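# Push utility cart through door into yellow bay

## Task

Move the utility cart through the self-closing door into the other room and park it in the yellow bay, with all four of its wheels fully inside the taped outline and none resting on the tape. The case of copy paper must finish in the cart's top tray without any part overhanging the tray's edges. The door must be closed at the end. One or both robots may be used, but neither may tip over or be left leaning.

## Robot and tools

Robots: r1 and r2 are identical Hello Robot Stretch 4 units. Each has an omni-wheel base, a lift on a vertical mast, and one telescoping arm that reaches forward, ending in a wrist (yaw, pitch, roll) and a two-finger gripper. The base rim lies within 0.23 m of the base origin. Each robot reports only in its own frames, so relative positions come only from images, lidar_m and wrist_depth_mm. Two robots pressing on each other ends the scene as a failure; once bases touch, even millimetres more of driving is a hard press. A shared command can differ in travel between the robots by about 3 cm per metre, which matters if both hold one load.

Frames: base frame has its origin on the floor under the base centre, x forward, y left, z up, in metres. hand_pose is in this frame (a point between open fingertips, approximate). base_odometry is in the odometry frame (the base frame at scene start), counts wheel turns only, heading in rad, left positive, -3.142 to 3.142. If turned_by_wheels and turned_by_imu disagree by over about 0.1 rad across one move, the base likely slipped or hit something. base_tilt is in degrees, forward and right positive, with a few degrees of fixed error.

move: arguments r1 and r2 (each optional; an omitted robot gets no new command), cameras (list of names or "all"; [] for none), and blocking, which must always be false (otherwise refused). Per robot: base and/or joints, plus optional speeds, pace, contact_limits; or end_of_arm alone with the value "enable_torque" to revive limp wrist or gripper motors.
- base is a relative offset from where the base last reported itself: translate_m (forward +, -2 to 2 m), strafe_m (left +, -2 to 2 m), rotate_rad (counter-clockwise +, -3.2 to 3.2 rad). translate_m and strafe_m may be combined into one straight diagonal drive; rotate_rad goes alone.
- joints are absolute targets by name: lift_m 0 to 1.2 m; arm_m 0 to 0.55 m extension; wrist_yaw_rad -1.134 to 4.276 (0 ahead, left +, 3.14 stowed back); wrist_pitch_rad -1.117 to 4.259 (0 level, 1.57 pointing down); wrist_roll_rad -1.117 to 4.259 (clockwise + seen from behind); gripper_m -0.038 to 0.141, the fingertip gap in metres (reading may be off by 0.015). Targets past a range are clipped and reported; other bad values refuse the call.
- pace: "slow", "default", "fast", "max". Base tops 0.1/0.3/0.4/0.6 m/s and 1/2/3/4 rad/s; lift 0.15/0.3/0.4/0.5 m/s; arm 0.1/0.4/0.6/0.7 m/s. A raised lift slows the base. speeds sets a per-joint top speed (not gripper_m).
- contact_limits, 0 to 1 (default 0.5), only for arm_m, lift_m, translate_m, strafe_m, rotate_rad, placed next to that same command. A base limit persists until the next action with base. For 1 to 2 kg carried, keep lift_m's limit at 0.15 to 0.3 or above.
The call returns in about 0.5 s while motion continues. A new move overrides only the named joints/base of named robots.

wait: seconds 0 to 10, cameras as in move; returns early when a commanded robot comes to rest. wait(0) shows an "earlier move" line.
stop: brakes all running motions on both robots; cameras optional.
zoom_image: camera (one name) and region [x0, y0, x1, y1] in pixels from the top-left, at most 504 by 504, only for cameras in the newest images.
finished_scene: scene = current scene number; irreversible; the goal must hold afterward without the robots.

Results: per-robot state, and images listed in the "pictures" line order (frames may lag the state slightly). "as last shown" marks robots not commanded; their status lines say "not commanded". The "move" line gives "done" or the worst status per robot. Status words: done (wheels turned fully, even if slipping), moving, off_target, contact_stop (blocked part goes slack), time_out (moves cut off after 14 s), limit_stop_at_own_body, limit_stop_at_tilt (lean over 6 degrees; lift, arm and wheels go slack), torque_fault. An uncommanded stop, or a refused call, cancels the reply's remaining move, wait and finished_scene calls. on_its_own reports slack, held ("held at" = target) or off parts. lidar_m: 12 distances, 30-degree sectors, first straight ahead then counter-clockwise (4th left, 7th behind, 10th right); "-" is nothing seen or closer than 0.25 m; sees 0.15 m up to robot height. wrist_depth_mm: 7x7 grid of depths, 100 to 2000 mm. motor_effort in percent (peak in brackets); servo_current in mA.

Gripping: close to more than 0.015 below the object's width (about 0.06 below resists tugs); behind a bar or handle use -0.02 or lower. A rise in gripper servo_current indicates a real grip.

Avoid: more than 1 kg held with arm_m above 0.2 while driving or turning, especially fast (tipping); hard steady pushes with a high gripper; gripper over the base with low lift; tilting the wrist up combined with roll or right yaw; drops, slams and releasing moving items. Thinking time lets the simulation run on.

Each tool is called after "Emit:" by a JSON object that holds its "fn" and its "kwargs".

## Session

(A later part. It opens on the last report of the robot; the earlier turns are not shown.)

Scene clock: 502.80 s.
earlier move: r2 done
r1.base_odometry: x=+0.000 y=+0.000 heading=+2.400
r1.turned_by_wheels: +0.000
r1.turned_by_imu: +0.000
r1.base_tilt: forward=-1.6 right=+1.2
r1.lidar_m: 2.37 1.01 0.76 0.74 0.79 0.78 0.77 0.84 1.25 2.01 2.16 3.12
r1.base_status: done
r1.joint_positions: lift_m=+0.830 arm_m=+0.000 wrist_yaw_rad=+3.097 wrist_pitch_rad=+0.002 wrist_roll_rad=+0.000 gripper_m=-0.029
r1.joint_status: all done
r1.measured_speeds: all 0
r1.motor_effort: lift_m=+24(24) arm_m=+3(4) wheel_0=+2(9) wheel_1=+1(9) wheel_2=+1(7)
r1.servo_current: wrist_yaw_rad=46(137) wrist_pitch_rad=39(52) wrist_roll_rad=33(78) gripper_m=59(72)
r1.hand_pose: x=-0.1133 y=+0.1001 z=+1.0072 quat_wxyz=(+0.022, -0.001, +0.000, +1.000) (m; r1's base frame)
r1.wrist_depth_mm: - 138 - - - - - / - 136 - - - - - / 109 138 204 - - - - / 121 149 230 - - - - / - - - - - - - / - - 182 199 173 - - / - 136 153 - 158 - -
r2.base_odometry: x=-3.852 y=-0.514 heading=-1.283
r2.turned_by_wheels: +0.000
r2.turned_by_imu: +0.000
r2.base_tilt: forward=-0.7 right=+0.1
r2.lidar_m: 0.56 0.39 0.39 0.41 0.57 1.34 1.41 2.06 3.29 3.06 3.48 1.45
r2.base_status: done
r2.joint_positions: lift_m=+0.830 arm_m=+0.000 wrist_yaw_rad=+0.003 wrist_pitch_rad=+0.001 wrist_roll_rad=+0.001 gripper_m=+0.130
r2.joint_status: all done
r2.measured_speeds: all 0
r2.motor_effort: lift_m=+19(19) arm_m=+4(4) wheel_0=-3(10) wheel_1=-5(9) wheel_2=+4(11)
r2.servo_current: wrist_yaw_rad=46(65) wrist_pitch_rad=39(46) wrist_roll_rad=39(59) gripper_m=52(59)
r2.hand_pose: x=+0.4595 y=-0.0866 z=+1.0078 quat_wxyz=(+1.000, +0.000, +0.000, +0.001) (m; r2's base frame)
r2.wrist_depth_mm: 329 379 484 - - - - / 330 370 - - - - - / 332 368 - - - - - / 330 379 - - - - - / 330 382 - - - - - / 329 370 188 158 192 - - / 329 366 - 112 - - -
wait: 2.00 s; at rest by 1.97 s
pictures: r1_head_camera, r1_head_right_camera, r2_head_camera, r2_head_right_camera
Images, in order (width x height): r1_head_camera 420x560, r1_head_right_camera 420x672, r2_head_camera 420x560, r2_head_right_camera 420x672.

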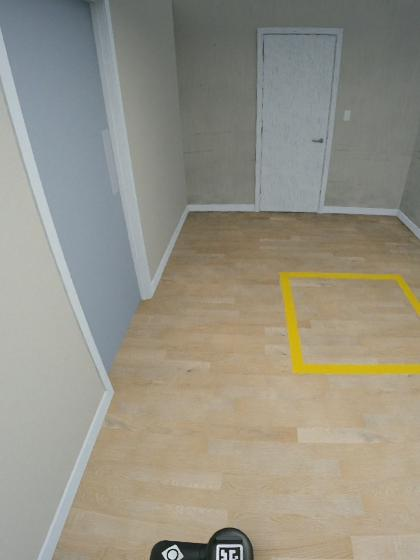

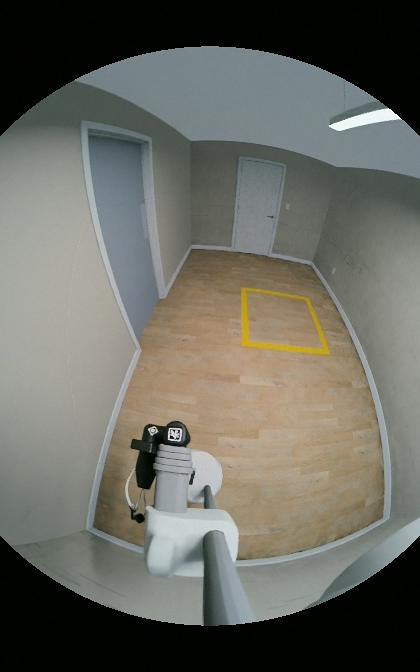

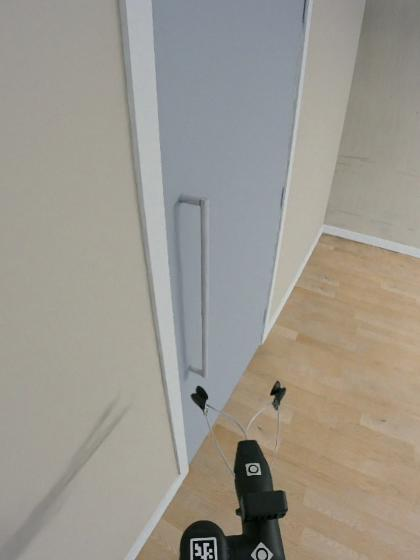

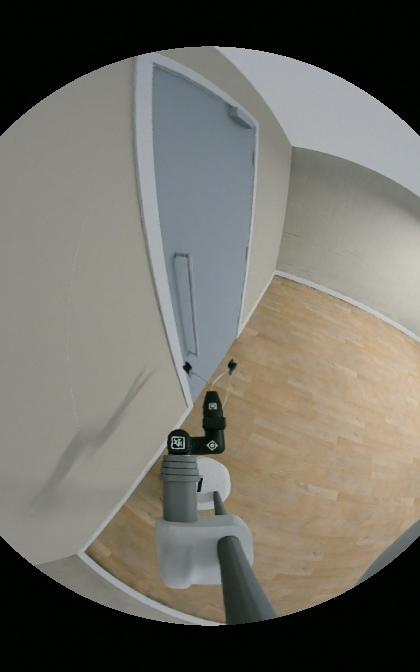

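Emit:
{"fn": "move", "kwargs": {"r2": {"base":{"rotate_rad":0.74},"joints":{"lift_m":0.677,"wrist_roll_rad":1.57}}, "r1": {"base":{"translate_m":1.75},"joints":{"lift_m":0.3}}, "blocking": false, "cameras": []}}

Emit:
{"fn": "wait", "kwargs": {"seconds": 3, "cameras": ["r2_head_right_camera","r2_head_left_camera"]}}

Emit:
{"fn": "wait", "kwargs": {"seconds": 6, "cameras": ["r1_head_camera","r1_head_left_camera"]}}

Scene clock: 522.60 s.
move: r1 moving; r2 moving
r1.base_odometry: x=-0.023 y=+0.021 heading=+2.400
r1.turned_by_wheels: +0.000
r1.turned_by_imu: +0.000
r1.base_tilt: forward=-1.6 right=+1.3
r1.lidar_m: 2.30 1.01 0.77 0.74 0.81 0.81 0.79 0.87 1.27 2.00 2.13 3.17
r1.base_status: translate_m moving
r1.joint_positions: lift_m=+0.792 arm_m=+0.000 wrist_yaw_rad=+3.097 wrist_pitch_rad=+0.002 wrist_roll_rad=+0.000 gripper_m=-0.029
r1.joint_status: lift_m moving
r1.measured_speeds: translate_m=+0.123 strafe_m=+0.000 rotate_rad=+0.002 lift_m=-0.146 arm_m=+0.000 wrist_yaw_rad=+0.000 wrist_pitch_rad=+0.000 wrist_roll_rad=+0.000
r1.motor_effort: lift_m=+11(22) arm_m=+3(4) wheel_0=+6(9) wheel_1=+4(7) wheel_2=-9(9)
r1.servo_current: wrist_yaw_rad=46(72) wrist_pitch_rad=39(46) wrist_roll_rad=52(65) gripper_m=59(72)
r1.hand_pose: x=-0.1134 y=+0.1001 z=+0.9701 quat_wxyz=(+0.022, -0.001, +0.000, +1.000) (m; r1's base frame)
r1.wrist_depth_mm: - 138 - - - - - / - 134 - - - - - / 109 137 212 - - - - / 120 146 228 - - - - / - - - - - - - / - - 182 198 173 - - / - 136 153 - 157 - -
r2.base_odometry: x=-3.852 y=-0.514 heading=-1.031
r2.turned_by_wheels: +0.252
r2.turned_by_imu: +0.246
r2.base_tilt: forward=-0.7 right=+0.0
r2.lidar_m: 0.44 0.38 0.37 0.45 0.85 1.35 1.60 2.84 3.02 3.87 3.35 0.69
r2.base_status: rotate_rad moving
r2.joint_positions: lift_m=+0.792 arm_m=+0.000 wrist_yaw_rad=+0.003 wrist_pitch_rad=+0.001 wrist_roll_rad=+0.588 gripper_m=+0.130
r2.joint_status: lift_m moving; wrist_roll_rad moving
r2.measured_speeds: translate_m=-0.002 strafe_m=+0.001 rotate_rad=+0.975 lift_m=-0.146 arm_m=+0.000 wrist_yaw_rad=+0.000 wrist_pitch_rad=+0.000 wrist_roll_rad=+1.820
r2.motor_effort: lift_m=+13(20) arm_m=+4(4) wheel_0=-6(11) wheel_1=-9(10) wheel_2=-12(12)
r2.servo_current: wrist_yaw_rad=46(59) wrist_pitch_rad=39(52) wrist_roll_rad=85(98) gripper_m=52(52)
r2.hand_pose: x=+0.4595 y=-0.0867 z=+0.9703 quat_wxyz=(+0.957, +0.290, +0.001, +0.001) (m; r2's base frame)
r2.wrist_depth_mm: 343 389 - - - - - / 327 370 - - - - - / 310 353 394 - - - - / 297 336 384 - - - 1098 / 283 317 370 - - - - / 271 290 219 389 191 - - / 260 281 322 112 - - -
pictures: none
No camera images: "cameras" was empty.

Scene clock: 524.07 s.
earlier move: r1 moving; r2 done
r1.base_odometry: x=-0.303 y=+0.278 heading=+2.400
r1.turned_by_wheels: +0.000
r1.turned_by_imu: +0.000
r1.base_tilt: forward=-1.6 right=+1.2
r1.lidar_m: 2.22 0.99 0.75 0.71 0.76 1.16 1.18 1.26 1.86 2.04 2.19 3.17
r1.base_status: translate_m moving
r1.joint_positions: lift_m=+0.396 arm_m=+0.000 wrist_yaw_rad=+3.098 wrist_pitch_rad=+0.002 wrist_roll_rad=+0.000 gripper_m=-0.029
r1.joint_status: lift_m moving
r1.measured_speeds: translate_m=+0.299 strafe_m=+0.000 rotate_rad=+0.005 lift_m=-0.244 arm_m=+0.000 wrist_yaw_rad=+0.000 wrist_pitch_rad=+0.000 wrist_roll_rad=+0.000
r1.motor_effort: lift_m=+13(22) arm_m=+4(4) wheel_0=+5(9) wheel_1=+4(8) wheel_2=-4(10)
r1.servo_current: wrist_yaw_rad=39(72) wrist_pitch_rad=39(52) wrist_roll_rad=46(65) gripper_m=52(72)
r1.hand_pose: x=-0.1134 y=+0.1000 z=+0.5731 quat_wxyz=(+0.022, -0.001, +0.000, +1.000) (m; r1's base frame)
r1.wrist_depth_mm: - 138 - - - - - / - 135 - - - - - / 109 138 206 - - - - / 120 147 229 - - - - / - - - - - - - / - - 182 198 173 - - / - 144 173 - 158 - -
r2.base_odometry: x=-3.853 y=-0.514 heading=-0.545
r2.turned_by_wheels: +0.486
r2.turned_by_imu: +0.455
r2.base_tilt: forward=-0.8 right=+0.1
r2.lidar_m: 0.39 0.37 0.43 0.78 1.34 1.52 2.57 3.05 3.99 3.35 0.90 0.49
r2.base_status: done
r2.joint_positions: lift_m=+0.678 arm_m=+0.000 wrist_yaw_rad=-0.017 wrist_pitch_rad=-0.001 wrist_roll_rad=+1.568 gripper_m=+0.130
r2.joint_status: all done
r2.measured_speeds: all 0
r2.motor_effort: lift_m=+10(20) arm_m=+3(4) wheel_0=-3(11) wheel_1=+0(11) wheel_2=-19(21)
r2.servo_current: wrist_yaw_rad=85(104) wrist_pitch_rad=39(52) wrist_roll_rad=33(98) gripper_m=52(59)
r2.hand_pose: x=+0.4578 y=-0.0922 z=+0.8561 quat_wxyz=(+0.708, +0.706, -0.006, -0.005) (m; r2's base frame)
r2.wrist_depth_mm: 314 314 309 309 306 300 301 / 298 291 293 289 285 285 285 / 282 279 274 272 271 270 267 / 265 264 260 259 256 256 254 / 253 250 249 247 245 243 241 / 239 234 235 236 230 230 230 / 230 227 229 113 224 223 -
wait: 1.47 of 3 s (r2 has come to rest)
pictures: r2_head_left_camera, r2_head_right_camera
Images, in order (width x height): r2_head_left_camera 420x672, r2_head_right_camera 420x672.

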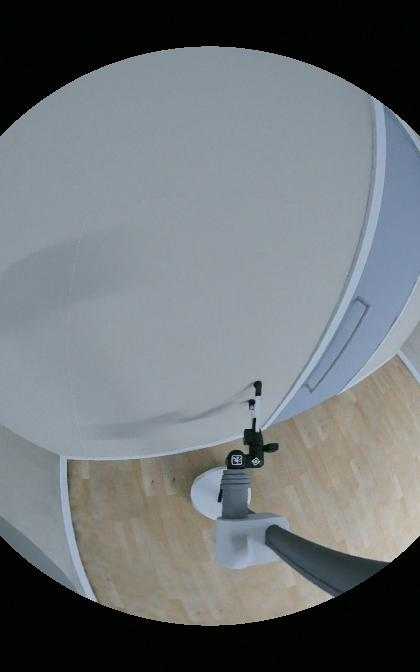

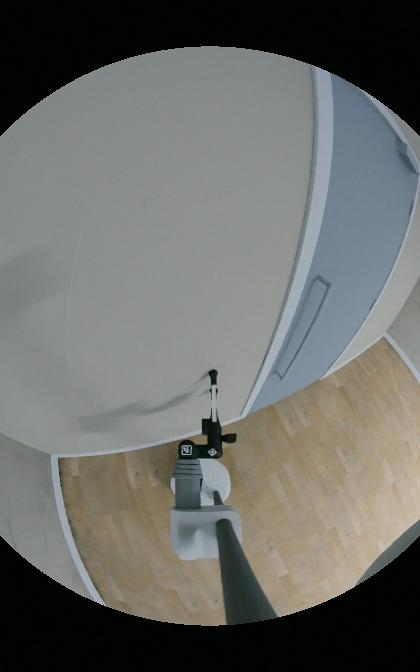

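Scene clock: 529.40 s.
earlier move: r1 done
r1.base_odometry: x=-1.291 y=+1.182 heading=+2.400
r1.turned_by_wheels: +0.000
r1.turned_by_imu: +0.000
r1.base_tilt: forward=-1.6 right=+1.2
r1.lidar_m: 1.92 0.87 0.68 0.68 0.74 0.95 2.49 2.72 2.20 2.14 2.32 2.24
r1.base_status: done
r1.joint_positions: lift_m=+0.300 arm_m=+0.000 wrist_yaw_rad=+3.098 wrist_pitch_rad=+0.002 wrist_roll_rad=+0.000 gripper_m=-0.029
r1.joint_status: all done
r1.measured_speeds: all 0
r1.motor_effort: lift_m=+13(22) arm_m=+4(4) wheel_0=+1(9) wheel_1=+1(8) wheel_2=+0(10)
r1.servo_current: wrist_yaw_rad=59(78) wrist_pitch_rad=46(52) wrist_roll_rad=52(72) gripper_m=59(72)
r1.hand_pose: x=-0.1134 y=+0.1000 z=+0.4781 quat_wxyz=(+0.022, -0.001, +0.000, +1.000) (m; r1's base frame)
r1.wrist_depth_mm: - 138 - - - - - / - 137 - - - - - / 112 138 218 - - - - / 121 154 - - - - - / - - - - - - - / 1808 1808 1661 200 181 - - / 1308 1138 183 1205 1042 - -
r2.base_odometry: x=-3.853 y=-0.514 heading=-0.545
r2.turned_by_wheels: +0.000
r2.turned_by_imu: +0.001
r2.base_tilt: forward=-0.8 right=+0.1
r2.lidar_m: 0.38 0.38 0.46 0.77 1.34 1.55 2.54 3.04 3.99 3.36 0.89 0.47
r2.base_status: done
r2.joint_positions: lift_m=+0.678 arm_m=+0.000 wrist_yaw_rad=-0.017 wrist_pitch_rad=-0.001 wrist_roll_rad=+1.568 gripper_m=+0.130
r2.joint_status: all done
r2.measured_speeds: all 0
r2.motor_effort: lift_m=+11(20) arm_m=+4(4) wheel_0=-3(11) wheel_1=-1(11) wheel_2=-18(21)
r2.servo_current: wrist_yaw_rad=91(104) wrist_pitch_rad=33(52) wrist_roll_rad=46(98) gripper_m=52(59)
r2.hand_pose: x=+0.4578 y=-0.0922 z=+0.8561 quat_wxyz=(+0.708, +0.706, -0.006, -0.005) (m; r2's base frame)
r2.wrist_depth_mm: 312 312 310 307 304 300 300 / 298 294 291 290 289 286 285 / 281 279 273 272 271 268 268 / 266 262 260 259 258 257 254 / 252 251 248 247 246 243 242 / 240 232 236 236 231 230 230 / 230 228 228 112 224 222 -
wait: 5.33 of 6 s (r1 has come to rest)
pictures: r1_head_camera, r1_head_left_camera
Images, in order (width x height): r1_head_camera 420x560, r1_head_left_camera 420x672.

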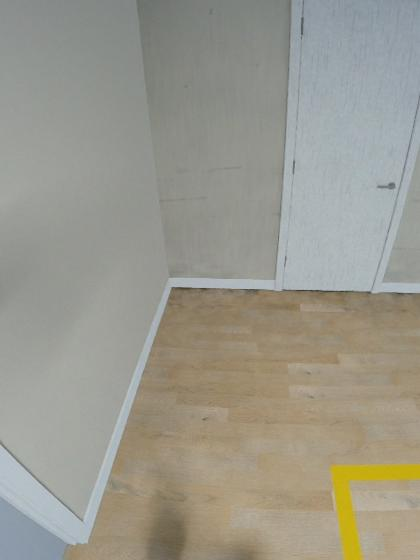

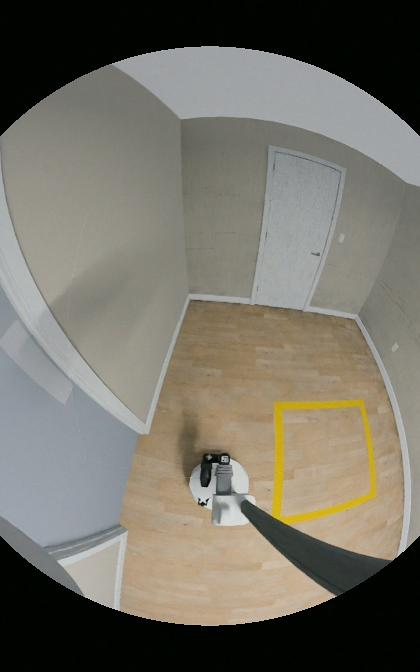

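Emit:
{"fn": "move", "kwargs": {"r2": {"base":{"rotate_rad":0.25}}, "r1": {"base":{"rotate_rad":1.5}}, "blocking": false, "cameras": []}}

Emit:
{"fn": "wait", "kwargs": {"seconds": 1, "cameras": []}}

Emit:
{"fn": "wait", "kwargs": {"seconds": 2, "cameras": ["r1_head_camera","r1_head_right_camera"]}}

Emit:
{"fn": "move", "kwargs": {"r2": {"base":{"translate_m":-0.6,"strafe_m":0.35}}, "blocking": false, "cameras": []}}

Emit:
{"fn": "wait", "kwargs": {"seconds": 6, "cameras": ["r2_head_right_camera"]}}

Scene clock: 537.90 s.
move: r1 moving; r2 moving
r1.base_odometry: x=-1.291 y=+1.182 heading=+2.652
r1.turned_by_wheels: +0.252
r1.turned_by_imu: +0.253
r1.base_tilt: forward=-1.6 right=+1.3
r1.lidar_m: 1.15 0.68 0.68 0.69 0.86 1.46 2.50 2.45 2.15 2.15 2.44 2.18
r1.base_status: rotate_rad moving
r1.joint_positions: lift_m=+0.300 arm_m=+0.000 wrist_yaw_rad=+3.098 wrist_pitch_rad=+0.002 wrist_roll_rad=+0.000 gripper_m=-0.029
r1.joint_status: not commanded
r1.measured_speeds: translate_m=+0.000 strafe_m=-0.001 rotate_rad=+0.972 lift_m=+0.000 arm_m=+0.000 wrist_yaw_rad=+0.000 wrist_pitch_rad=+0.000 wrist_roll_rad=+0.000
r1.motor_effort: lift_m=+13(13) arm_m=+4(4) wheel_0=-8(9) wheel_1=-7(8) wheel_2=-6(7)
r1.servo_current: wrist_yaw_rad=39(59) wrist_pitch_rad=39(46) wrist_roll_rad=59(65) gripper_m=59(65)
r1.hand_pose: x=-0.1134 y=+0.1000 z=+0.4781 quat_wxyz=(+0.022, -0.001, +0.000, +1.000) (m; r1's base frame)
r1.wrist_depth_mm: - 140 - - - - - / - 138 - - - - - / 113 138 221 - - - - / 123 153 - - - - - / - - - - - - - / 1863 1808 1708 200 1756 1708 - / 1308 1138 183 1205 1042 1205 1138
r2.base_odometry: x=-3.853 y=-0.514 heading=-0.337
r2.turned_by_wheels: +0.207
r2.turned_by_imu: +0.106
r2.base_tilt: forward=-2.7 right=+1.3
r2.lidar_m: 0.38 0.38 0.49 0.94 1.40 1.68 2.36 2.21 2.31 3.30 0.67 0.45
r2.base_status: rotate_rad moving
r2.joint_positions: lift_m=+0.677 arm_m=+0.000 wrist_yaw_rad=-0.027 wrist_pitch_rad=-0.001 wrist_roll_rad=+1.568 gripper_m=+0.130
r2.joint_status: not commanded
r2.measured_speeds: translate_m=-0.001 strafe_m=-0.001 rotate_rad=+0.441 lift_m=+0.000 arm_m=+0.000 wrist_yaw_rad=+0.000 wrist_pitch_rad=+0.000 wrist_roll_rad=+0.000
r2.motor_effort: lift_m=+11(11) arm_m=+2(4) wheel_0=-9(9) wheel_1=-7(14) wheel_2=-24(32)
r2.servo_current: wrist_yaw_rad=182(182) wrist_pitch_rad=46(46) wrist_roll_rad=39(59) gripper_m=52(59)
r2.hand_pose: x=+0.4568 y=-0.0953 z=+0.8561 quat_wxyz=(+0.708, +0.706, -0.010, -0.009) (m; r2's base frame)
r2.wrist_depth_mm: 297 291 289 286 281 278 276 / 285 282 277 273 271 267 267 / 276 271 267 264 260 258 257 / 263 260 257 254 251 249 249 / 253 251 248 246 242 241 237 / 244 241 237 237 232 230 230 / 237 234 233 112 228 225 223
pictures: none
No camera images: "cameras" was empty.

Scene clock: 538.90 s.
earlier move: r1 moving; r2 moving
r1.base_odometry: x=-1.291 y=+1.182 heading=-2.435
r1.turned_by_wheels: +1.195
r1.turned_by_imu: +1.202
r1.base_tilt: forward=-1.6 right=+1.3
r1.lidar_m: 0.67 0.71 0.85 2.10 2.58 2.29 2.12 2.24 2.32 2.19 0.97 0.69
r1.base_status: rotate_rad moving
r1.joint_positions: lift_m=+0.300 arm_m=+0.000 wrist_yaw_rad=+3.098 wrist_pitch_rad=+0.002 wrist_roll_rad=+0.000 gripper_m=-0.029
r1.joint_status: not commanded
r1.measured_speeds: translate_m=+0.000 strafe_m=+0.000 rotate_rad=+0.491 lift_m=+0.000 arm_m=+0.000 wrist_yaw_rad=+0.000 wrist_pitch_rad=+0.000 wrist_roll_rad=+0.000
r1.motor_effort: lift_m=+13(13) arm_m=+1(4) wheel_0=-3(10) wheel_1=-2(8) wheel_2=+1(9)
r1.servo_current: wrist_yaw_rad=65(65) wrist_pitch_rad=46(52) wrist_roll_rad=39(65) gripper_m=59(65)
r1.hand_pose: x=-0.1133 y=+0.1000 z=+0.4781 quat_wxyz=(+0.022, -0.001, +0.000, +1.000) (m; r1's base frame)
r1.wrist_depth_mm: - - - - - - - / - 139 - - - - - / 119 139 267 - - - - / 133 162 - - - - - / - - - - - - - / 1863 1863 1863 200 1756 1708 1661 / 1229 1138 183 183 1060 1229 1205
r2.base_odometry: x=-3.853 y=-0.514 heading=-0.296
r2.turned_by_wheels: +0.041
r2.turned_by_imu: -0.033
r2.base_tilt: forward=-2.9 right=+1.3
r2.lidar_m: 0.37 0.38 0.45 0.88 1.42 1.68 2.24 2.10 2.19 3.11 0.79 0.44
r2.base_status: rotate_rad moving
r2.joint_positions: lift_m=+0.677 arm_m=+0.000 wrist_yaw_rad=-0.018 wrist_pitch_rad=-0.001 wrist_roll_rad=+1.569 gripper_m=+0.130
r2.joint_status: not commanded
r2.measured_speeds: all 0
r2.motor_effort: lift_m=+13(13) arm_m=+10(10) wheel_0=-3(9) wheel_1=+1(14) wheel_2=-13(32)
r2.servo_current: wrist_yaw_rad=98(182) wrist_pitch_rad=39(46) wrist_roll_rad=46(59) gripper_m=52(59)
r2.hand_pose: x=+0.4573 y=-0.0926 z=+0.8558 quat_wxyz=(+0.708, +0.707, -0.007, -0.006) (m; r2's base frame)
r2.wrist_depth_mm: 298 294 291 287 285 282 281 / 290 286 281 277 273 270 267 / 276 273 270 266 263 259 259 / 264 260 259 256 254 251 249 / 255 253 249 246 244 242 239 / 243 242 237 238 232 232 230 / 236 233 232 112 228 225 224
wait: 1.00 s; no rest
pictures: none
No camera images: "cameras" was empty.

Scene clock: 539.40 s.
earlier move: r1 done; r2 moving
r1.base_odometry: x=-1.291 y=+1.182 heading=-2.383
r1.turned_by_wheels: +0.052
r1.turned_by_imu: +0.052
r1.base_tilt: forward=-1.6 right=+1.3
r1.lidar_m: 0.69 0.72 0.86 2.51 2.62 2.22 2.15 2.23 2.31 2.19 0.89 0.70
r1.base_status: done
r1.joint_positions: lift_m=+0.300 arm_m=+0.000 wrist_yaw_rad=+3.098 wrist_pitch_rad=+0.002 wrist_roll_rad=+0.000 gripper_m=-0.029
r1.joint_status: not commanded
r1.measured_speeds: all 0
r1.motor_effort: lift_m=+13(13) arm_m=-2(4) wheel_0=-2(10) wheel_1=-1(8) wheel_2=+0(9)
r1.servo_current: wrist_yaw_rad=46(65) wrist_pitch_rad=33(52) wrist_roll_rad=52(65) gripper_m=59(65)
r1.hand_pose: x=-0.1133 y=+0.1000 z=+0.4781 quat_wxyz=(+0.022, -0.001, +0.000, +1.000) (m; r1's base frame)
r1.wrist_depth_mm: - - - - - - - / - 139 - - - - - / 119 139 267 - - - - / 133 162 - - - - - / - - - - - - - / 1808 - 1863 200 1756 1756 1661 / 1308 1138 183 1205 176 1229 1182
r2.base_odometry: x=-3.853 y=-0.514 heading=-0.296
r2.turned_by_wheels: +0.000
r2.turned_by_imu: +0.000
r2.base_tilt: forward=-2.9 right=+1.3
r2.lidar_m: 0.37 0.38 0.49 0.87 1.42 1.66 2.31 2.16 2.32 3.26 0.75 0.45
r2.base_status: rotate_rad moving
r2.joint_positions: lift_m=+0.677 arm_m=+0.000 wrist_yaw_rad=-0.018 wrist_pitch_rad=-0.001 wrist_roll_rad=+1.569 gripper_m=+0.130
r2.joint_status: not commanded
r2.measured_speeds: all 0
r2.motor_effort: lift_m=+13(13) arm_m=+9(10) wheel_0=-7(9) wheel_1=+1(14) wheel_2=-14(32)
r2.servo_current: wrist_yaw_rad=104(182) wrist_pitch_rad=39(46) wrist_roll_rad=39(59) gripper_m=46(59)
r2.hand_pose: x=+0.4573 y=-0.0926 z=+0.8558 quat_wxyz=(+0.708, +0.707, -0.007, -0.006) (m; r2's base frame)
r2.wrist_depth_mm: 297 294 291 287 285 281 279 / 289 286 281 276 273 271 268 / 276 272 267 265 264 259 257 / 263 260 258 256 253 249 248 / 254 252 247 246 244 241 239 / 244 237 236 238 232 229 231 / 236 232 232 112 229 224 223
wait: 0.50 of 2 s (r1 has come to rest)
pictures: r1_head_camera, r1_head_right_camera
Images, in order (width x height): r1_head_camera 420x560, r1_head_right_camera 420x672.

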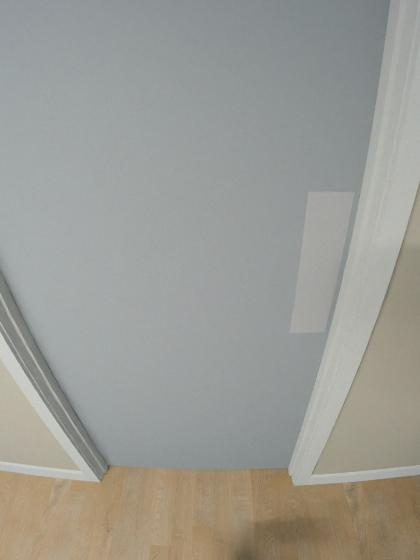

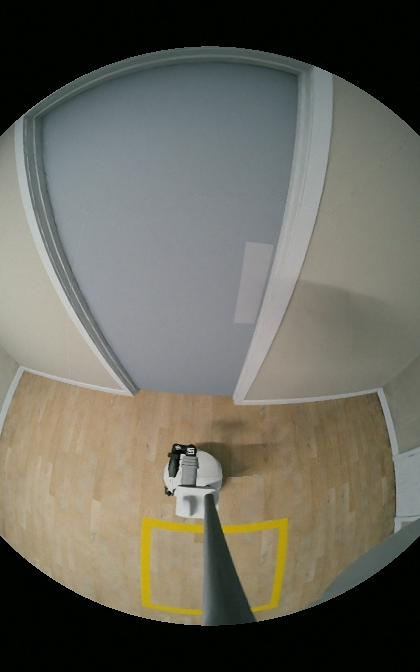

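Scene clock: 539.90 s.
move: r2 moving
r1: as last shown
r1.turned_by_wheels: +0.000
r1.turned_by_imu: +0.000
r1.lidar_m: 0.69 0.72 0.87 2.47 2.62 2.22 2.13 2.27 2.31 2.21 0.91 0.68
r1.motor_effort: lift_m=+13(13) arm_m=-3(4) wheel_0=-3(3) wheel_1=-1(1) wheel_2=+0(0)
r1.servo_current: wrist_yaw_rad=59(59) wrist_pitch_rad=39(52) wrist_roll_rad=46(59) gripper_m=59(65)
r1.wrist_depth_mm: - - - - - - - / - 139 - - - - - / 119 139 268 - - - - / 132 162 - - - - - / - - - - - - - / 1808 - 1808 200 1756 1708 1661 / 1308 1118 183 1205 176 1229 1205
r2.base_odometry: x=-3.878 y=-0.487 heading=-0.295
r2.turned_by_wheels: +0.001
r2.turned_by_imu: -0.051
r2.base_tilt: forward=-1.0 right=+0.2
r2.lidar_m: 0.37 0.38 0.45 0.79 1.40 1.64 2.78 3.03 3.90 3.31 0.88 0.48
r2.base_status: translate_m moving; strafe_m moving
r2.joint_positions: lift_m=+0.677 arm_m=+0.000 wrist_yaw_rad=-0.018 wrist_pitch_rad=-0.001 wrist_roll_rad=+1.569 gripper_m=+0.130
r2.joint_status: not commanded
r2.measured_speeds: translate_m=-0.122 strafe_m=+0.070 rotate_rad=+0.000 lift_m=+0.000 arm_m=+0.000 wrist_yaw_rad=+0.000 wrist_pitch_rad=+0.000 wrist_roll_rad=+0.000
r2.motor_effort: lift_m=+13(13) arm_m=+10(10) wheel_0=-5(8) wheel_1=+4(4) wheel_2=-2(13)
r2.servo_current: wrist_yaw_rad=104(111) wrist_pitch_rad=39(46) wrist_roll_rad=52(52) gripper_m=52(52)
r2.hand_pose: x=+0.4573 y=-0.0926 z=+0.8558 quat_wxyz=(+0.708, +0.707, -0.007, -0.006) (m; r2's base frame)
r2.wrist_depth_mm: 304 301 298 297 296 291 293 / 293 290 286 283 282 279 278 / 277 274 271 270 268 267 265 / 264 262 260 257 257 254 253 / 252 250 249 247 245 244 242 / 240 235 237 238 233 230 231 / 232 229 229 112 228 224 223
pictures: none
No camera images: "cameras" was empty.

Scene clock: 543.03 s.
earlier move: r2 done
r1.base_odometry: x=-1.291 y=+1.182 heading=-2.383
r1.turned_by_wheels: +0.000
r1.turned_by_imu: +0.000
r1.base_tilt: forward=-1.6 right=+1.3
r1.lidar_m: 0.69 0.73 0.84 2.48 2.60 2.25 2.13 2.22 2.29 2.20 0.90 0.68
r1.base_status: not commanded
r1.joint_positions: lift_m=+0.300 arm_m=+0.000 wrist_yaw_rad=+3.098 wrist_pitch_rad=+0.002 wrist_roll_rad=+0.000 gripper_m=-0.029
r1.joint_status: not commanded
r1.measured_speeds: all 0
r1.motor_effort: lift_m=+13(13) arm_m=-3(4) wheel_0=-2(3) wheel_1=-1(2) wheel_2=+0(0)
r1.servo_current: wrist_yaw_rad=59(72) wrist_pitch_rad=46(52) wrist_roll_rad=46(65) gripper_m=72(72)
r1.hand_pose: x=-0.1133 y=+0.1000 z=+0.4781 quat_wxyz=(+0.022, -0.001, +0.000, +1.000) (m; r1's base frame)
r1.wrist_depth_mm: - - - - - - - / - 139 - - - - - / 119 139 267 - - - - / 133 162 - - - - - / - - - - - - - / 1863 - 1863 200 1756 1708 1661 / 1281 1138 183 1205 177 1229 1182
r2.base_odometry: x=-4.326 y=-0.005 heading=-0.294
r2.turned_by_wheels: +0.001
r2.turned_by_imu: -0.008
r2.base_tilt: forward=-0.7 right=+0.1
r2.lidar_m: 0.85 0.83 0.95 0.94 0.89 1.05 1.80 2.97 2.80 3.78 1.82 0.99
r2.base_status: done
r2.joint_positions: lift_m=+0.677 arm_m=+0.000 wrist_yaw_rad=-0.003 wrist_pitch_rad=-0.001 wrist_roll_rad=+1.569 gripper_m=+0.130
r2.joint_status: not commanded
r2.measured_speeds: all 0
r2.motor_effort: lift_m=+15(15) arm_m=+7(10) wheel_0=-1(15) wheel_1=+4(7) wheel_2=+3(15)
r2.servo_current: wrist_yaw_rad=39(111) wrist_pitch_rad=39(46) wrist_roll_rad=46(65) gripper_m=52(59)
r2.hand_pose: x=+0.4588 y=-0.0882 z=+0.8556 quat_wxyz=(+0.708, +0.707, -0.001, -0.001) (m; r2's base frame)
r2.wrist_depth_mm: - - - - - - - / - - - - - - - / - - - - - - - / - - - - - - - / - - - - - - - / - 189 189 - 191 - - / - - - 112 - - -
wait: 3.13 of 6 s (r2 has come to rest)
pictures: r2_head_right_camera
Images, in order (width x height): r2_head_right_camera 420x672.

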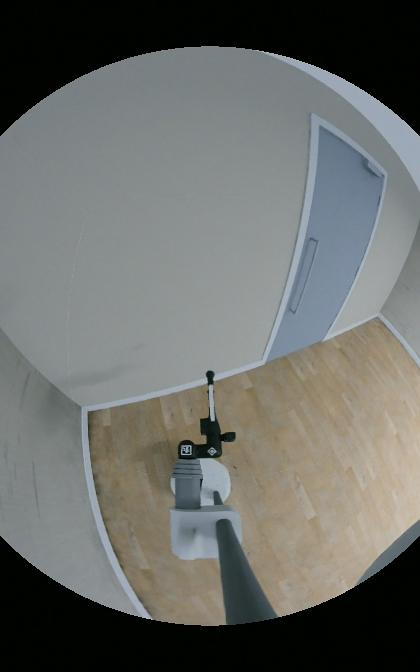

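Emit:
{"fn": "move", "kwargs": {"r2": {"base":{"rotate_rad":0.3}}, "r1": {"base":{"translate_m":0.5,"strafe_m":0.04},"pace":"slow","contact_limits":{"translate_m":0.8}}, "blocking": false, "cameras": []}}

Emit:
{"fn": "wait", "kwargs": {"seconds": 2, "cameras": ["r2_head_left_camera"]}}

Emit:
{"fn": "wait", "kwargs": {"seconds": 6, "cameras": ["r1_head_camera","r1_head_right_camera"]}}

Scene clock: 559.80 s.
move: r1 moving; r2 moving
r1.base_odometry: x=-1.299 y=+1.172 heading=-2.383
r1.turned_by_wheels: +0.000
r1.turned_by_imu: +0.000
r1.base_tilt: forward=-1.6 right=+1.2
r1.lidar_m: 0.67 0.71 0.87 2.46 2.59 2.26 2.14 2.27 2.30 2.20 0.87 0.65
r1.base_status: translate_m moving; strafe_m moving
r1.joint_positions: lift_m=+0.300 arm_m=+0.000 wrist_yaw_rad=+3.098 wrist_pitch_rad=+0.002 wrist_roll_rad=+0.000 gripper_m=-0.029
r1.joint_status: not commanded
r1.measured_speeds: translate_m=+0.048 strafe_m=+0.004 rotate_rad=+0.001 lift_m=+0.000 arm_m=+0.000 wrist_yaw_rad=+0.000 wrist_pitch_rad=+0.000 wrist_roll_rad=+0.000
r1.motor_effort: lift_m=+13(13) arm_m=-3(4) wheel_0=+5(5) wheel_1=+3(5) wheel_2=-4(7)
r1.servo_current: wrist_yaw_rad=46(59) wrist_pitch_rad=39(46) wrist_roll_rad=46(72) gripper_m=65(65)
r1.contact_limits: translate_m 0.8
r1.hand_pose: x=-0.1133 y=+0.1000 z=+0.4781 quat_wxyz=(+0.022, -0.001, +0.000, +1.000) (m; r1's base frame)
r1.wrist_depth_mm: - - - - - - - / - 139 - - - - - / 119 139 267 - - - - / 133 162 - - - - - / - - - - - - - / 1808 - 1808 200 1756 1756 1708 / 1308 1138 183 1205 176 1229 1205
r2.base_odometry: x=-4.326 y=-0.005 heading=-0.069
r2.turned_by_wheels: +0.226
r2.turned_by_imu: +0.220
r2.base_tilt: forward=-0.6 right=+0.1
r2.lidar_m: 0.81 0.84 1.00 0.91 0.94 1.25 3.02 2.79 3.98 3.77 1.29 0.89
r2.base_status: rotate_rad moving
r2.joint_positions: lift_m=+0.677 arm_m=+0.000 wrist_yaw_rad=-0.003 wrist_pitch_rad=-0.001 wrist_roll_rad=+1.569 gripper_m=+0.130
r2.joint_status: not commanded
r2.measured_speeds: translate_m=-0.001 strafe_m=+0.000 rotate_rad=+0.578 lift_m=+0.000 arm_m=+0.000 wrist_yaw_rad=+0.007 wrist_pitch_rad=+0.000 wrist_roll_rad=+0.000
r2.motor_effort: lift_m=+14(15) arm_m=+7(7) wheel_0=+0(11) wheel_1=-4(9) wheel_2=-6(10)
r2.servo_current: wrist_yaw_rad=46(59) wrist_pitch_rad=39(46) wrist_roll_rad=33(59) gripper_m=52(59)
r2.hand_pose: x=+0.4589 y=-0.0882 z=+0.8556 quat_wxyz=(+0.708, +0.707, -0.001, -0.001) (m; r2's base frame)
r2.wrist_depth_mm: - - - - - - - / - - - - - - - / - - - - - - - / - - - - - - - / - - - - - - - / - 190 189 - 191 - - / - - - 112 - - -
pictures: none
No camera images: "cameras" was empty.

Scene clock: 560.40 s.
earlier move: r1 moving; r2 done
r1.base_odometry: x=-1.331 y=+1.137 heading=-2.383
r1.turned_by_wheels: +0.000
r1.turned_by_imu: +0.000
r1.base_tilt: forward=-1.6 right=+1.3
r1.lidar_m: 0.61 0.64 0.82 2.32 2.62 2.31 2.19 2.33 2.30 2.21 0.83 0.64
r1.base_status: translate_m moving; strafe_m moving
r1.joint_positions: lift_m=+0.300 arm_m=+0.000 wrist_yaw_rad=+3.098 wrist_pitch_rad=+0.002 wrist_roll_rad=+0.000 gripper_m=-0.029
r1.joint_status: not commanded
r1.measured_speeds: translate_m=+0.099 strafe_m=+0.006 rotate_rad=+0.001 lift_m=+0.000 arm_m=+0.000 wrist_yaw_rad=+0.000 wrist_pitch_rad=+0.000 wrist_roll_rad=+0.000
r1.motor_effort: lift_m=+13(13) arm_m=-4(4) wheel_0=+3(6) wheel_1=+2(6) wheel_2=-3(7)
r1.servo_current: wrist_yaw_rad=46(72) wrist_pitch_rad=39(52) wrist_roll_rad=59(72) gripper_m=52(65)
r1.contact_limits: translate_m 0.8
r1.hand_pose: x=-0.1133 y=+0.1000 z=+0.4781 quat_wxyz=(+0.022, -0.001, +0.000, +1.000) (m; r1's base frame)
r1.wrist_depth_mm: - - - - - - - / - 139 - - - - - / 119 139 268 - - - - / 132 162 - - - - - / - - - - - - - / 1863 1863 1661 200 1756 1708 1618 / 1281 1138 183 1205 176 1205 1205
r2.base_odometry: x=-4.326 y=-0.005 heading=+0.005
r2.turned_by_wheels: +0.074
r2.turned_by_imu: +0.072
r2.base_tilt: forward=-0.7 right=+0.1
r2.lidar_m: 0.82 0.87 0.97 0.93 0.97 1.33 - 2.79 3.89 3.24 1.18 0.86
r2.base_status: done
r2.joint_positions: lift_m=+0.677 arm_m=+0.000 wrist_yaw_rad=-0.003 wrist_pitch_rad=-0.001 wrist_roll_rad=+1.569 gripper_m=+0.130
r2.joint_status: not commanded
r2.measured_speeds: all 0
r2.motor_effort: lift_m=+15(15) arm_m=+7(7) wheel_0=-3(11) wheel_1=-2(9) wheel_2=-5(10)
r2.servo_current: wrist_yaw_rad=52(59) wrist_pitch_rad=39(46) wrist_roll_rad=52(65) gripper_m=52(59)
r2.hand_pose: x=+0.4589 y=-0.0882 z=+0.8556 quat_wxyz=(+0.708, +0.707, -0.001, -0.001) (m; r2's base frame)
r2.wrist_depth_mm: - - - - - - - / - - - - - - - / - - - - - - - / - - - - - - - / - - - - - - - / - 190 189 - 191 - - / - - - 112 - - -
wait: 0.60 of 2 s (r2 has come to rest)
pictures: r2_head_left_camera
Images, in order (width x height): r2_head_left_camera 420x672.

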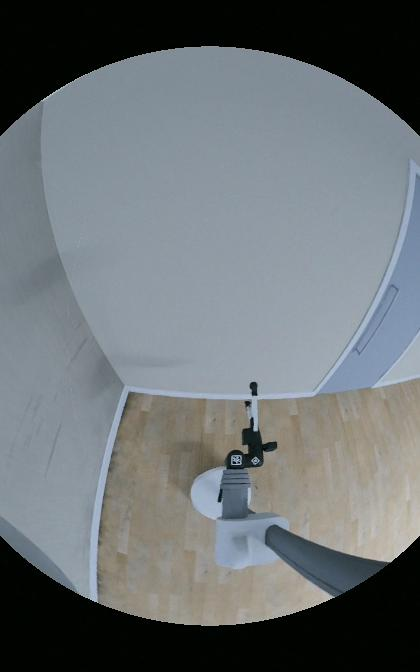

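Scene clock: 565.60 s.
earlier move: r1 done
r1.base_odometry: x=-1.626 y=+0.809 heading=-2.383
r1.turned_by_wheels: +0.000
r1.turned_by_imu: +0.000
r1.base_tilt: forward=-1.6 right=+1.3
r1.lidar_m: - 0.25 0.30 0.57 2.55 2.79 2.62 2.81 2.33 0.57 0.27 0.25
r1.base_status: done
r1.joint_positions: lift_m=+0.300 arm_m=+0.000 wrist_yaw_rad=+3.098 wrist_pitch_rad=+0.002 wrist_roll_rad=+0.000 gripper_m=-0.029
r1.joint_status: not commanded
r1.measured_speeds: all 0
r1.motor_effort: lift_m=+13(13) arm_m=-4(4) wheel_0=+3(7) wheel_1=+4(7) wheel_2=-3(7)
r1.servo_current: wrist_yaw_rad=59(78) wrist_pitch_rad=46(52) wrist_roll_rad=52(72) gripper_m=65(72)
r1.contact_limits: translate_m 0.8
r1.hand_pose: x=-0.1133 y=+0.1000 z=+0.4781 quat_wxyz=(+0.022, -0.001, +0.000, +1.000) (m; r1's base frame)
r1.wrist_depth_mm: - - - - - - - / - 139 - - - - - / 119 139 268 - - - - / 133 162 - - - - - / - - - - - - - / 1863 1863 1661 200 1756 1756 1618 / 1229 1138 180 1205 1042 1229 1182
r2.base_odometry: x=-4.326 y=-0.005 heading=+0.005
r2.turned_by_wheels: +0.000
r2.turned_by_imu: +0.001
r2.base_tilt: forward=-0.7 right=+0.1
r2.lidar_m: 0.82 0.88 0.96 0.93 0.95 1.34 - 2.78 3.90 3.25 1.19 0.86
r2.base_status: done
r2.joint_positions: lift_m=+0.677 arm_m=+0.000 wrist_yaw_rad=-0.003 wrist_pitch_rad=-0.001 wrist_roll_rad=+1.569 gripper_m=+0.130
r2.joint_status: not commanded
r2.measured_speeds: all 0
r2.motor_effort: lift_m=+15(15) arm_m=+7(7) wheel_0=-3(11) wheel_1=-2(9) wheel_2=-5(10)
r2.servo_current: wrist_yaw_rad=39(59) wrist_pitch_rad=46(46) wrist_roll_rad=39(65) gripper_m=52(59)
r2.hand_pose: x=+0.4589 y=-0.0882 z=+0.8556 quat_wxyz=(+0.708, +0.707, -0.001, -0.001) (m; r2's base frame)
r2.wrist_depth_mm: - - - - - - - / - - - - - - - / - - - - - - - / - - - - - - - / - - - - - - - / - 190 187 - 191 - - / - - - 112 - - -
wait: 5.20 of 6 s (r1 has come to rest)
pictures: r1_head_camera, r1_head_right_camera
Images, in order (width x height): r1_head_camera 420x560, r1_head_right_camera 420x672.

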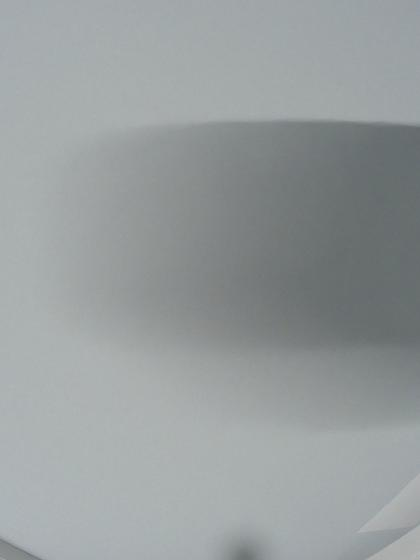

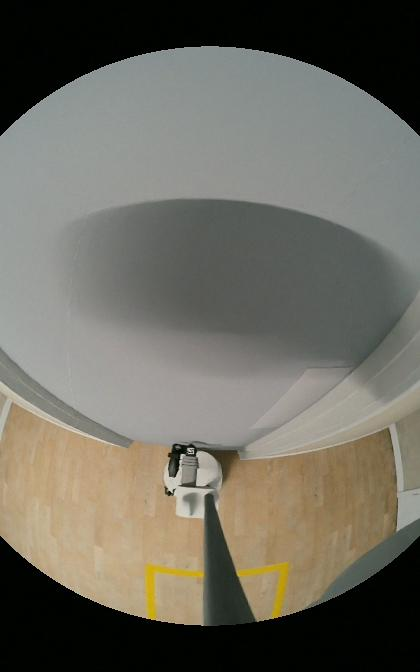

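Emit:
{"fn": "move", "kwargs": {"r1": {"base":{"translate_m":0.4,"strafe_m":0.06},"pace":"slow","contact_limits":{"translate_m":0.9}}, "blocking": false, "cameras": []}}

Emit:
{"fn": "wait", "kwargs": {"seconds": 6, "cameras": ["r1_head_camera","r1_head_right_camera"]}}

Scene clock: 569.67 s.
move: r1 moving
r1.base_odometry: x=-1.633 y=+0.800 heading=-2.382
r1.turned_by_wheels: +0.001
r1.turned_by_imu: +0.002
r1.base_tilt: forward=-1.7 right=+1.3
r1.lidar_m: - 0.25 0.28 0.58 2.57 2.76 2.67 2.78 2.35 0.52 0.28 0.25
r1.base_status: translate_m moving; strafe_m moving
r1.joint_positions: lift_m=+0.300 arm_m=+0.000 wrist_yaw_rad=+3.098 wrist_pitch_rad=+0.002 wrist_roll_rad=+0.000 gripper_m=-0.029
r1.joint_status: not commanded
r1.measured_speeds: translate_m=+0.040 strafe_m=+0.006 rotate_rad=-0.018 lift_m=+0.000 arm_m=+0.000 wrist_yaw_rad=+0.000 wrist_pitch_rad=+0.000 wrist_roll_rad=+0.000
r1.motor_effort: lift_m=+13(13) arm_m=-3(4) wheel_0=+16(16) wheel_1=+11(11) wheel_2=-18(18)
r1.servo_current: wrist_yaw_rad=59(65) wrist_pitch_rad=39(46) wrist_roll_rad=52(59) gripper_m=65(65)
r1.contact_limits: translate_m 0.9
r1.hand_pose: x=-0.1133 y=+0.1000 z=+0.4781 quat_wxyz=(+0.022, -0.001, +0.000, +1.000) (m; r1's base frame)
r1.wrist_depth_mm: - - - - - - - / - 139 - - - - - / 119 139 267 - - - - / 133 163 - - - - - / - - - - - - - / 1808 1863 1708 200 1756 1708 1661 / 1229 1118 180 1229 1042 1229 1182
r2: as last shown
r2.turned_by_imu: +0.000
r2.base_tilt: forward=-0.7 right=+0.0
r2.lidar_m: 0.83 0.86 0.96 0.91 0.96 1.33 - 2.77 3.90 3.25 1.17 0.86
r2.motor_effort: lift_m=+14(15) arm_m=+7(7) wheel_0=-3(3) wheel_1=-3(3) wheel_2=-5(5)
r2.servo_current: wrist_yaw_rad=46(52) wrist_pitch_rad=39(46) wrist_roll_rad=39(52) gripper_m=52(52)
r2.wrist_depth_mm: - - - - - - - / - - - - - - - / - - - - - - - / - - - - - - - / - - - - - - - / - 190 189 - 191 - - / - - - 112 - - -
pictures: none
No camera images: "cameras" was empty.

Scene clock: 574.47 s.
earlier move: r1 done
r1.base_odometry: x=-1.875 y=+0.491 heading=-2.383
r1.turned_by_wheels: +0.000
r1.turned_by_imu: +0.012
r1.base_tilt: forward=-1.7 right=+1.2
r1.lidar_m: 0.25 0.25 0.25 0.25 0.42 3.14 3.04 3.19 0.40 0.44 1.31 0.39
r1.base_status: done
r1.joint_positions: lift_m=+0.300 arm_m=-0.001 wrist_yaw_rad=+3.113 wrist_pitch_rad=+0.002 wrist_roll_rad=+0.000 gripper_m=-0.029
r1.joint_status: not commanded
r1.measured_speeds: all 0
r1.motor_effort: lift_m=+13(13) arm_m=+12(12) wheel_0=+4(25) wheel_1=+12(22) wheel_2=-10(24)
r1.servo_current: wrist_yaw_rad=65(104) wrist_pitch_rad=46(52) wrist_roll_rad=39(65) gripper_m=65(72)
r1.contact_limits: translate_m 0.9
r1.hand_pose: x=-0.1156 y=+0.0955 z=+0.4781 quat_wxyz=(+0.014, -0.001, +0.000, +1.000) (m; r1's base frame)
r1.wrist_depth_mm: - 136 - - - - - / - 136 185 - - - - / - 135 200 - - - - / 117 136 238 - - - - / - - - - - - - / 1863 - 1708 200 1808 1756 1708 / 1308 1118 183 1205 1042 1229 1205
r2.base_odometry: x=-4.326 y=-0.005 heading=+0.005
r2.turned_by_wheels: +0.000
r2.turned_by_imu: +0.001
r2.base_tilt: forward=-0.7 right=+0.1
r2.lidar_m: 0.82 0.87 0.95 0.91 0.94 1.37 - 2.80 3.93 1.19 1.20 0.86
r2.base_status: not commanded
r2.joint_positions: lift_m=+0.677 arm_m=+0.000 wrist_yaw_rad=-0.003 wrist_pitch_rad=-0.001 wrist_roll_rad=+1.569 gripper_m=+0.130
r2.joint_status: not commanded
r2.measured_speeds: all 0
r2.motor_effort: lift_m=+15(15) arm_m=+7(7) wheel_0=-3(4) wheel_1=-2(3) wheel_2=-5(5)
r2.servo_current: wrist_yaw_rad=52(65) wrist_pitch_rad=39(46) wrist_roll_rad=52(59) gripper_m=52(59)
r2.hand_pose: x=+0.4589 y=-0.0882 z=+0.8556 quat_wxyz=(+0.708, +0.707, -0.001, -0.001) (m; r2's base frame)
r2.wrist_depth_mm: - - - - - - - / - - - - - - - / - - - - - - - / - - - - - - - / - - - - - - - / - 190 189 - 191 - - / - - - 112 - - -
wait: 4.80 of 6 s (r1 has come to rest)
pictures: r1_head_camera, r1_head_right_camera
Images, in order (width x height): r1_head_camera 420x560, r1_head_right_camera 420x672.

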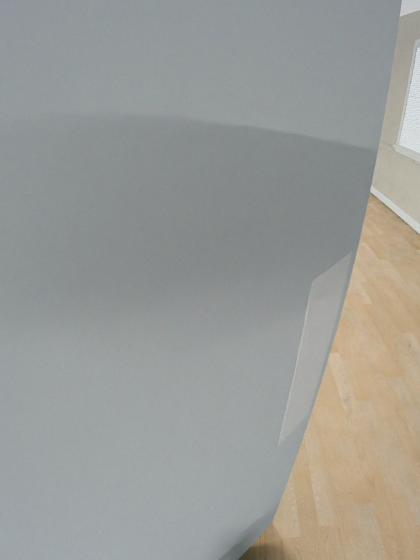

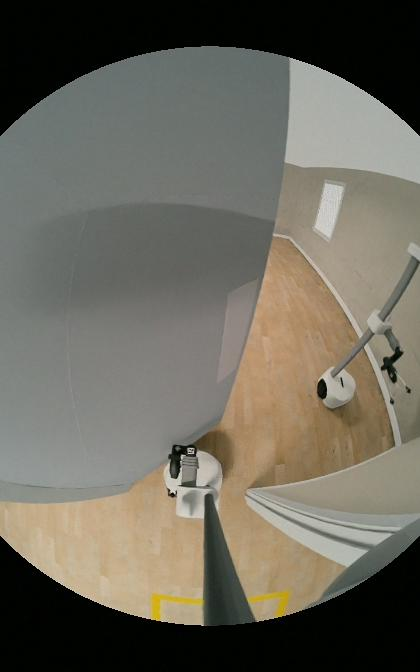

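Works beautifully.

Emit:
{"fn": "move", "kwargs": {"r1": {"base":{"translate_m":0.4},"pace":"slow","contact_limits":{"translate_m":0.9}}, "blocking": false, "cameras": []}}

Emit:
{"fn": "wait", "kwargs": {"seconds": 6, "cameras": ["r1_head_camera","r1_head_right_camera","r1_head_left_camera"]}}

Scene clock: 580.03 s.
move: r1 moving
r1.base_odometry: x=-1.884 y=+0.482 heading=-2.382
r1.turned_by_wheels: +0.000
r1.turned_by_imu: +0.000
r1.base_tilt: forward=-1.7 right=+1.3
r1.lidar_m: 0.25 0.25 0.25 0.25 0.42 3.18 3.07 3.18 0.39 0.52 1.30 0.43
r1.base_status: translate_m moving
r1.joint_positions: lift_m=+0.300 arm_m=-0.001 wrist_yaw_rad=+3.113 wrist_pitch_rad=+0.002 wrist_roll_rad=+0.000 gripper_m=-0.029
r1.joint_status: not commanded
r1.measured_speeds: translate_m=+0.048 strafe_m=-0.001 rotate_rad=+0.003 lift_m=+0.000 arm_m=+0.000 wrist_yaw_rad=+0.000 wrist_pitch_rad=+0.000 wrist_roll_rad=+0.000
r1.motor_effort: lift_m=+13(13) arm_m=+12(12) wheel_0=+6(8) wheel_1=+14(17) wheel_2=-17(18)
r1.servo_current: wrist_yaw_rad=72(104) wrist_pitch_rad=52(52) wrist_roll_rad=46(72) gripper_m=59(65)
r1.contact_limits: translate_m 0.9
r1.hand_pose: x=-0.1156 y=+0.0955 z=+0.4781 quat_wxyz=(+0.014, -0.001, +0.000, +1.000) (m; r1's base frame)
r1.wrist_depth_mm: - 136 - - - - - / - 136 182 - - - - / - 135 198 - - - - / 114 136 249 - - - - / - - - - - - - / 1863 - 1708 200 1756 1756 1708 / 1308 1138 183 1205 1042 1229 1205
r2: as last shown
r2.turned_by_imu: +0.000
r2.lidar_m: 0.81 0.86 0.95 0.91 0.97 1.36 - 2.80 3.93 1.19 1.18 0.87
r2.motor_effort: lift_m=+15(15) arm_m=+7(7) wheel_0=-3(3) wheel_1=-2(3) wheel_2=-5(5)
r2.servo_current: wrist_yaw_rad=52(65) wrist_pitch_rad=33(52) wrist_roll_rad=46(59) gripper_m=52(52)
r2.wrist_depth_mm: - - - - - - - / - - - - - - - / - - - - - - - / - - - - - - - / - - - - - - - / - 189 189 - 191 - - / - - - 112 - - -
pictures: none
No camera images: "cameras" was empty.

Scene clock: 584.80 s.
earlier move: r1 done
r1.base_odometry: x=-2.164 y=+0.215 heading=-2.382
r1.turned_by_wheels: +0.000
r1.turned_by_imu: -0.001
r1.base_tilt: forward=-1.6 right=+1.3
r1.lidar_m: 2.78 0.25 - 0.25 0.25 0.59 3.52 0.63 0.76 1.20 1.23 3.35
r1.base_status: done
r1.joint_positions: lift_m=+0.300 arm_m=+0.000 wrist_yaw_rad=+3.103 wrist_pitch_rad=+0.002 wrist_roll_rad=+0.000 gripper_m=-0.029
r1.joint_status: not commanded
r1.measured_speeds: all 0
r1.motor_effort: lift_m=+13(13) arm_m=+4(12) wheel_0=+1(11) wheel_1=+10(20) wheel_2=-7(19)
r1.servo_current: wrist_yaw_rad=52(104) wrist_pitch_rad=39(52) wrist_roll_rad=59(72) gripper_m=65(72)
r1.contact_limits: translate_m 0.9
r1.hand_pose: x=-0.1139 y=+0.0986 z=+0.4781 quat_wxyz=(+0.019, -0.001, +0.000, +1.000) (m; r1's base frame)
r1.wrist_depth_mm: - - - - - - 317 / - 136 - - - - 368 / 110 137 226 - - - 377 / 119 142 - - - - 382 / - - - - - - 384 / 1808 1808 1661 200 1756 1708 334 / 1205 1138 183 1205 1042 759 384
r2.base_odometry: x=-4.326 y=-0.005 heading=+0.005
r2.turned_by_wheels: +0.000
r2.turned_by_imu: +0.001
r2.base_tilt: forward=-0.7 right=+0.0
r2.lidar_m: 0.78 0.86 0.96 0.92 0.96 1.35 - 2.79 3.92 1.20 1.21 0.86
r2.base_status: not commanded
r2.joint_positions: lift_m=+0.677 arm_m=+0.000 wrist_yaw_rad=-0.003 wrist_pitch_rad=-0.001 wrist_roll_rad=+1.569 gripper_m=+0.130
r2.joint_status: not commanded
r2.measured_speeds: all 0
r2.motor_effort: lift_m=+15(15) arm_m=+7(7) wheel_0=-3(4) wheel_1=-2(3) wheel_2=-5(5)
r2.servo_current: wrist_yaw_rad=52(65) wrist_pitch_rad=39(52) wrist_roll_rad=52(65) gripper_m=46(59)
r2.hand_pose: x=+0.4589 y=-0.0882 z=+0.8556 quat_wxyz=(+0.708, +0.707, -0.001, -0.001) (m; r2's base frame)
r2.wrist_depth_mm: - - - - - - - / - - - - - - - / - - - - - - - / - - - - - - - / - - - - - - - / - 190 188 - 191 - - / - - - 112 - - -
wait: 4.77 of 6 s (r1 has come to rest)
pictures: r1_head_camera, r1_head_left_camera, r1_head_right_camera
Images, in order (width x height): r1_head_camera 420x560, r1_head_left_camera 420x672, r1_head_right_camera 420x672.

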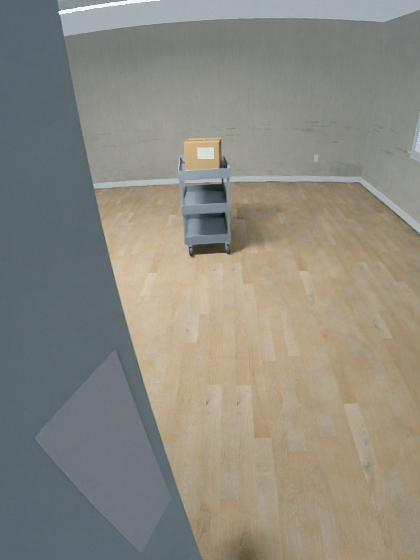

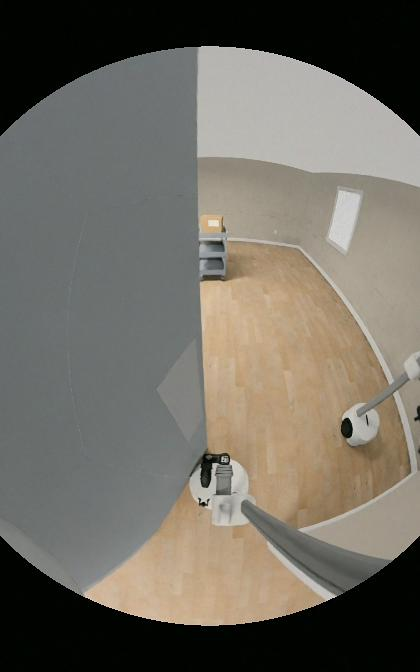

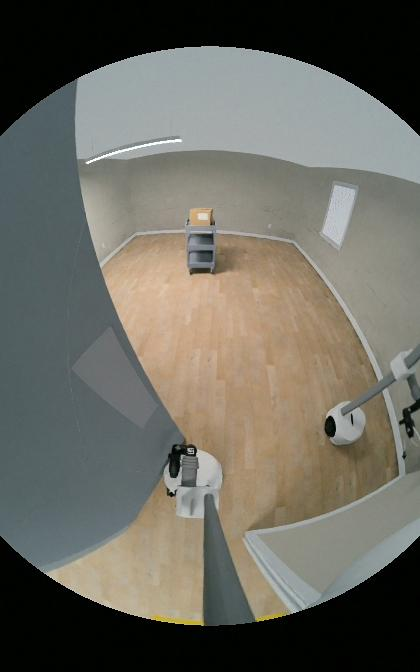

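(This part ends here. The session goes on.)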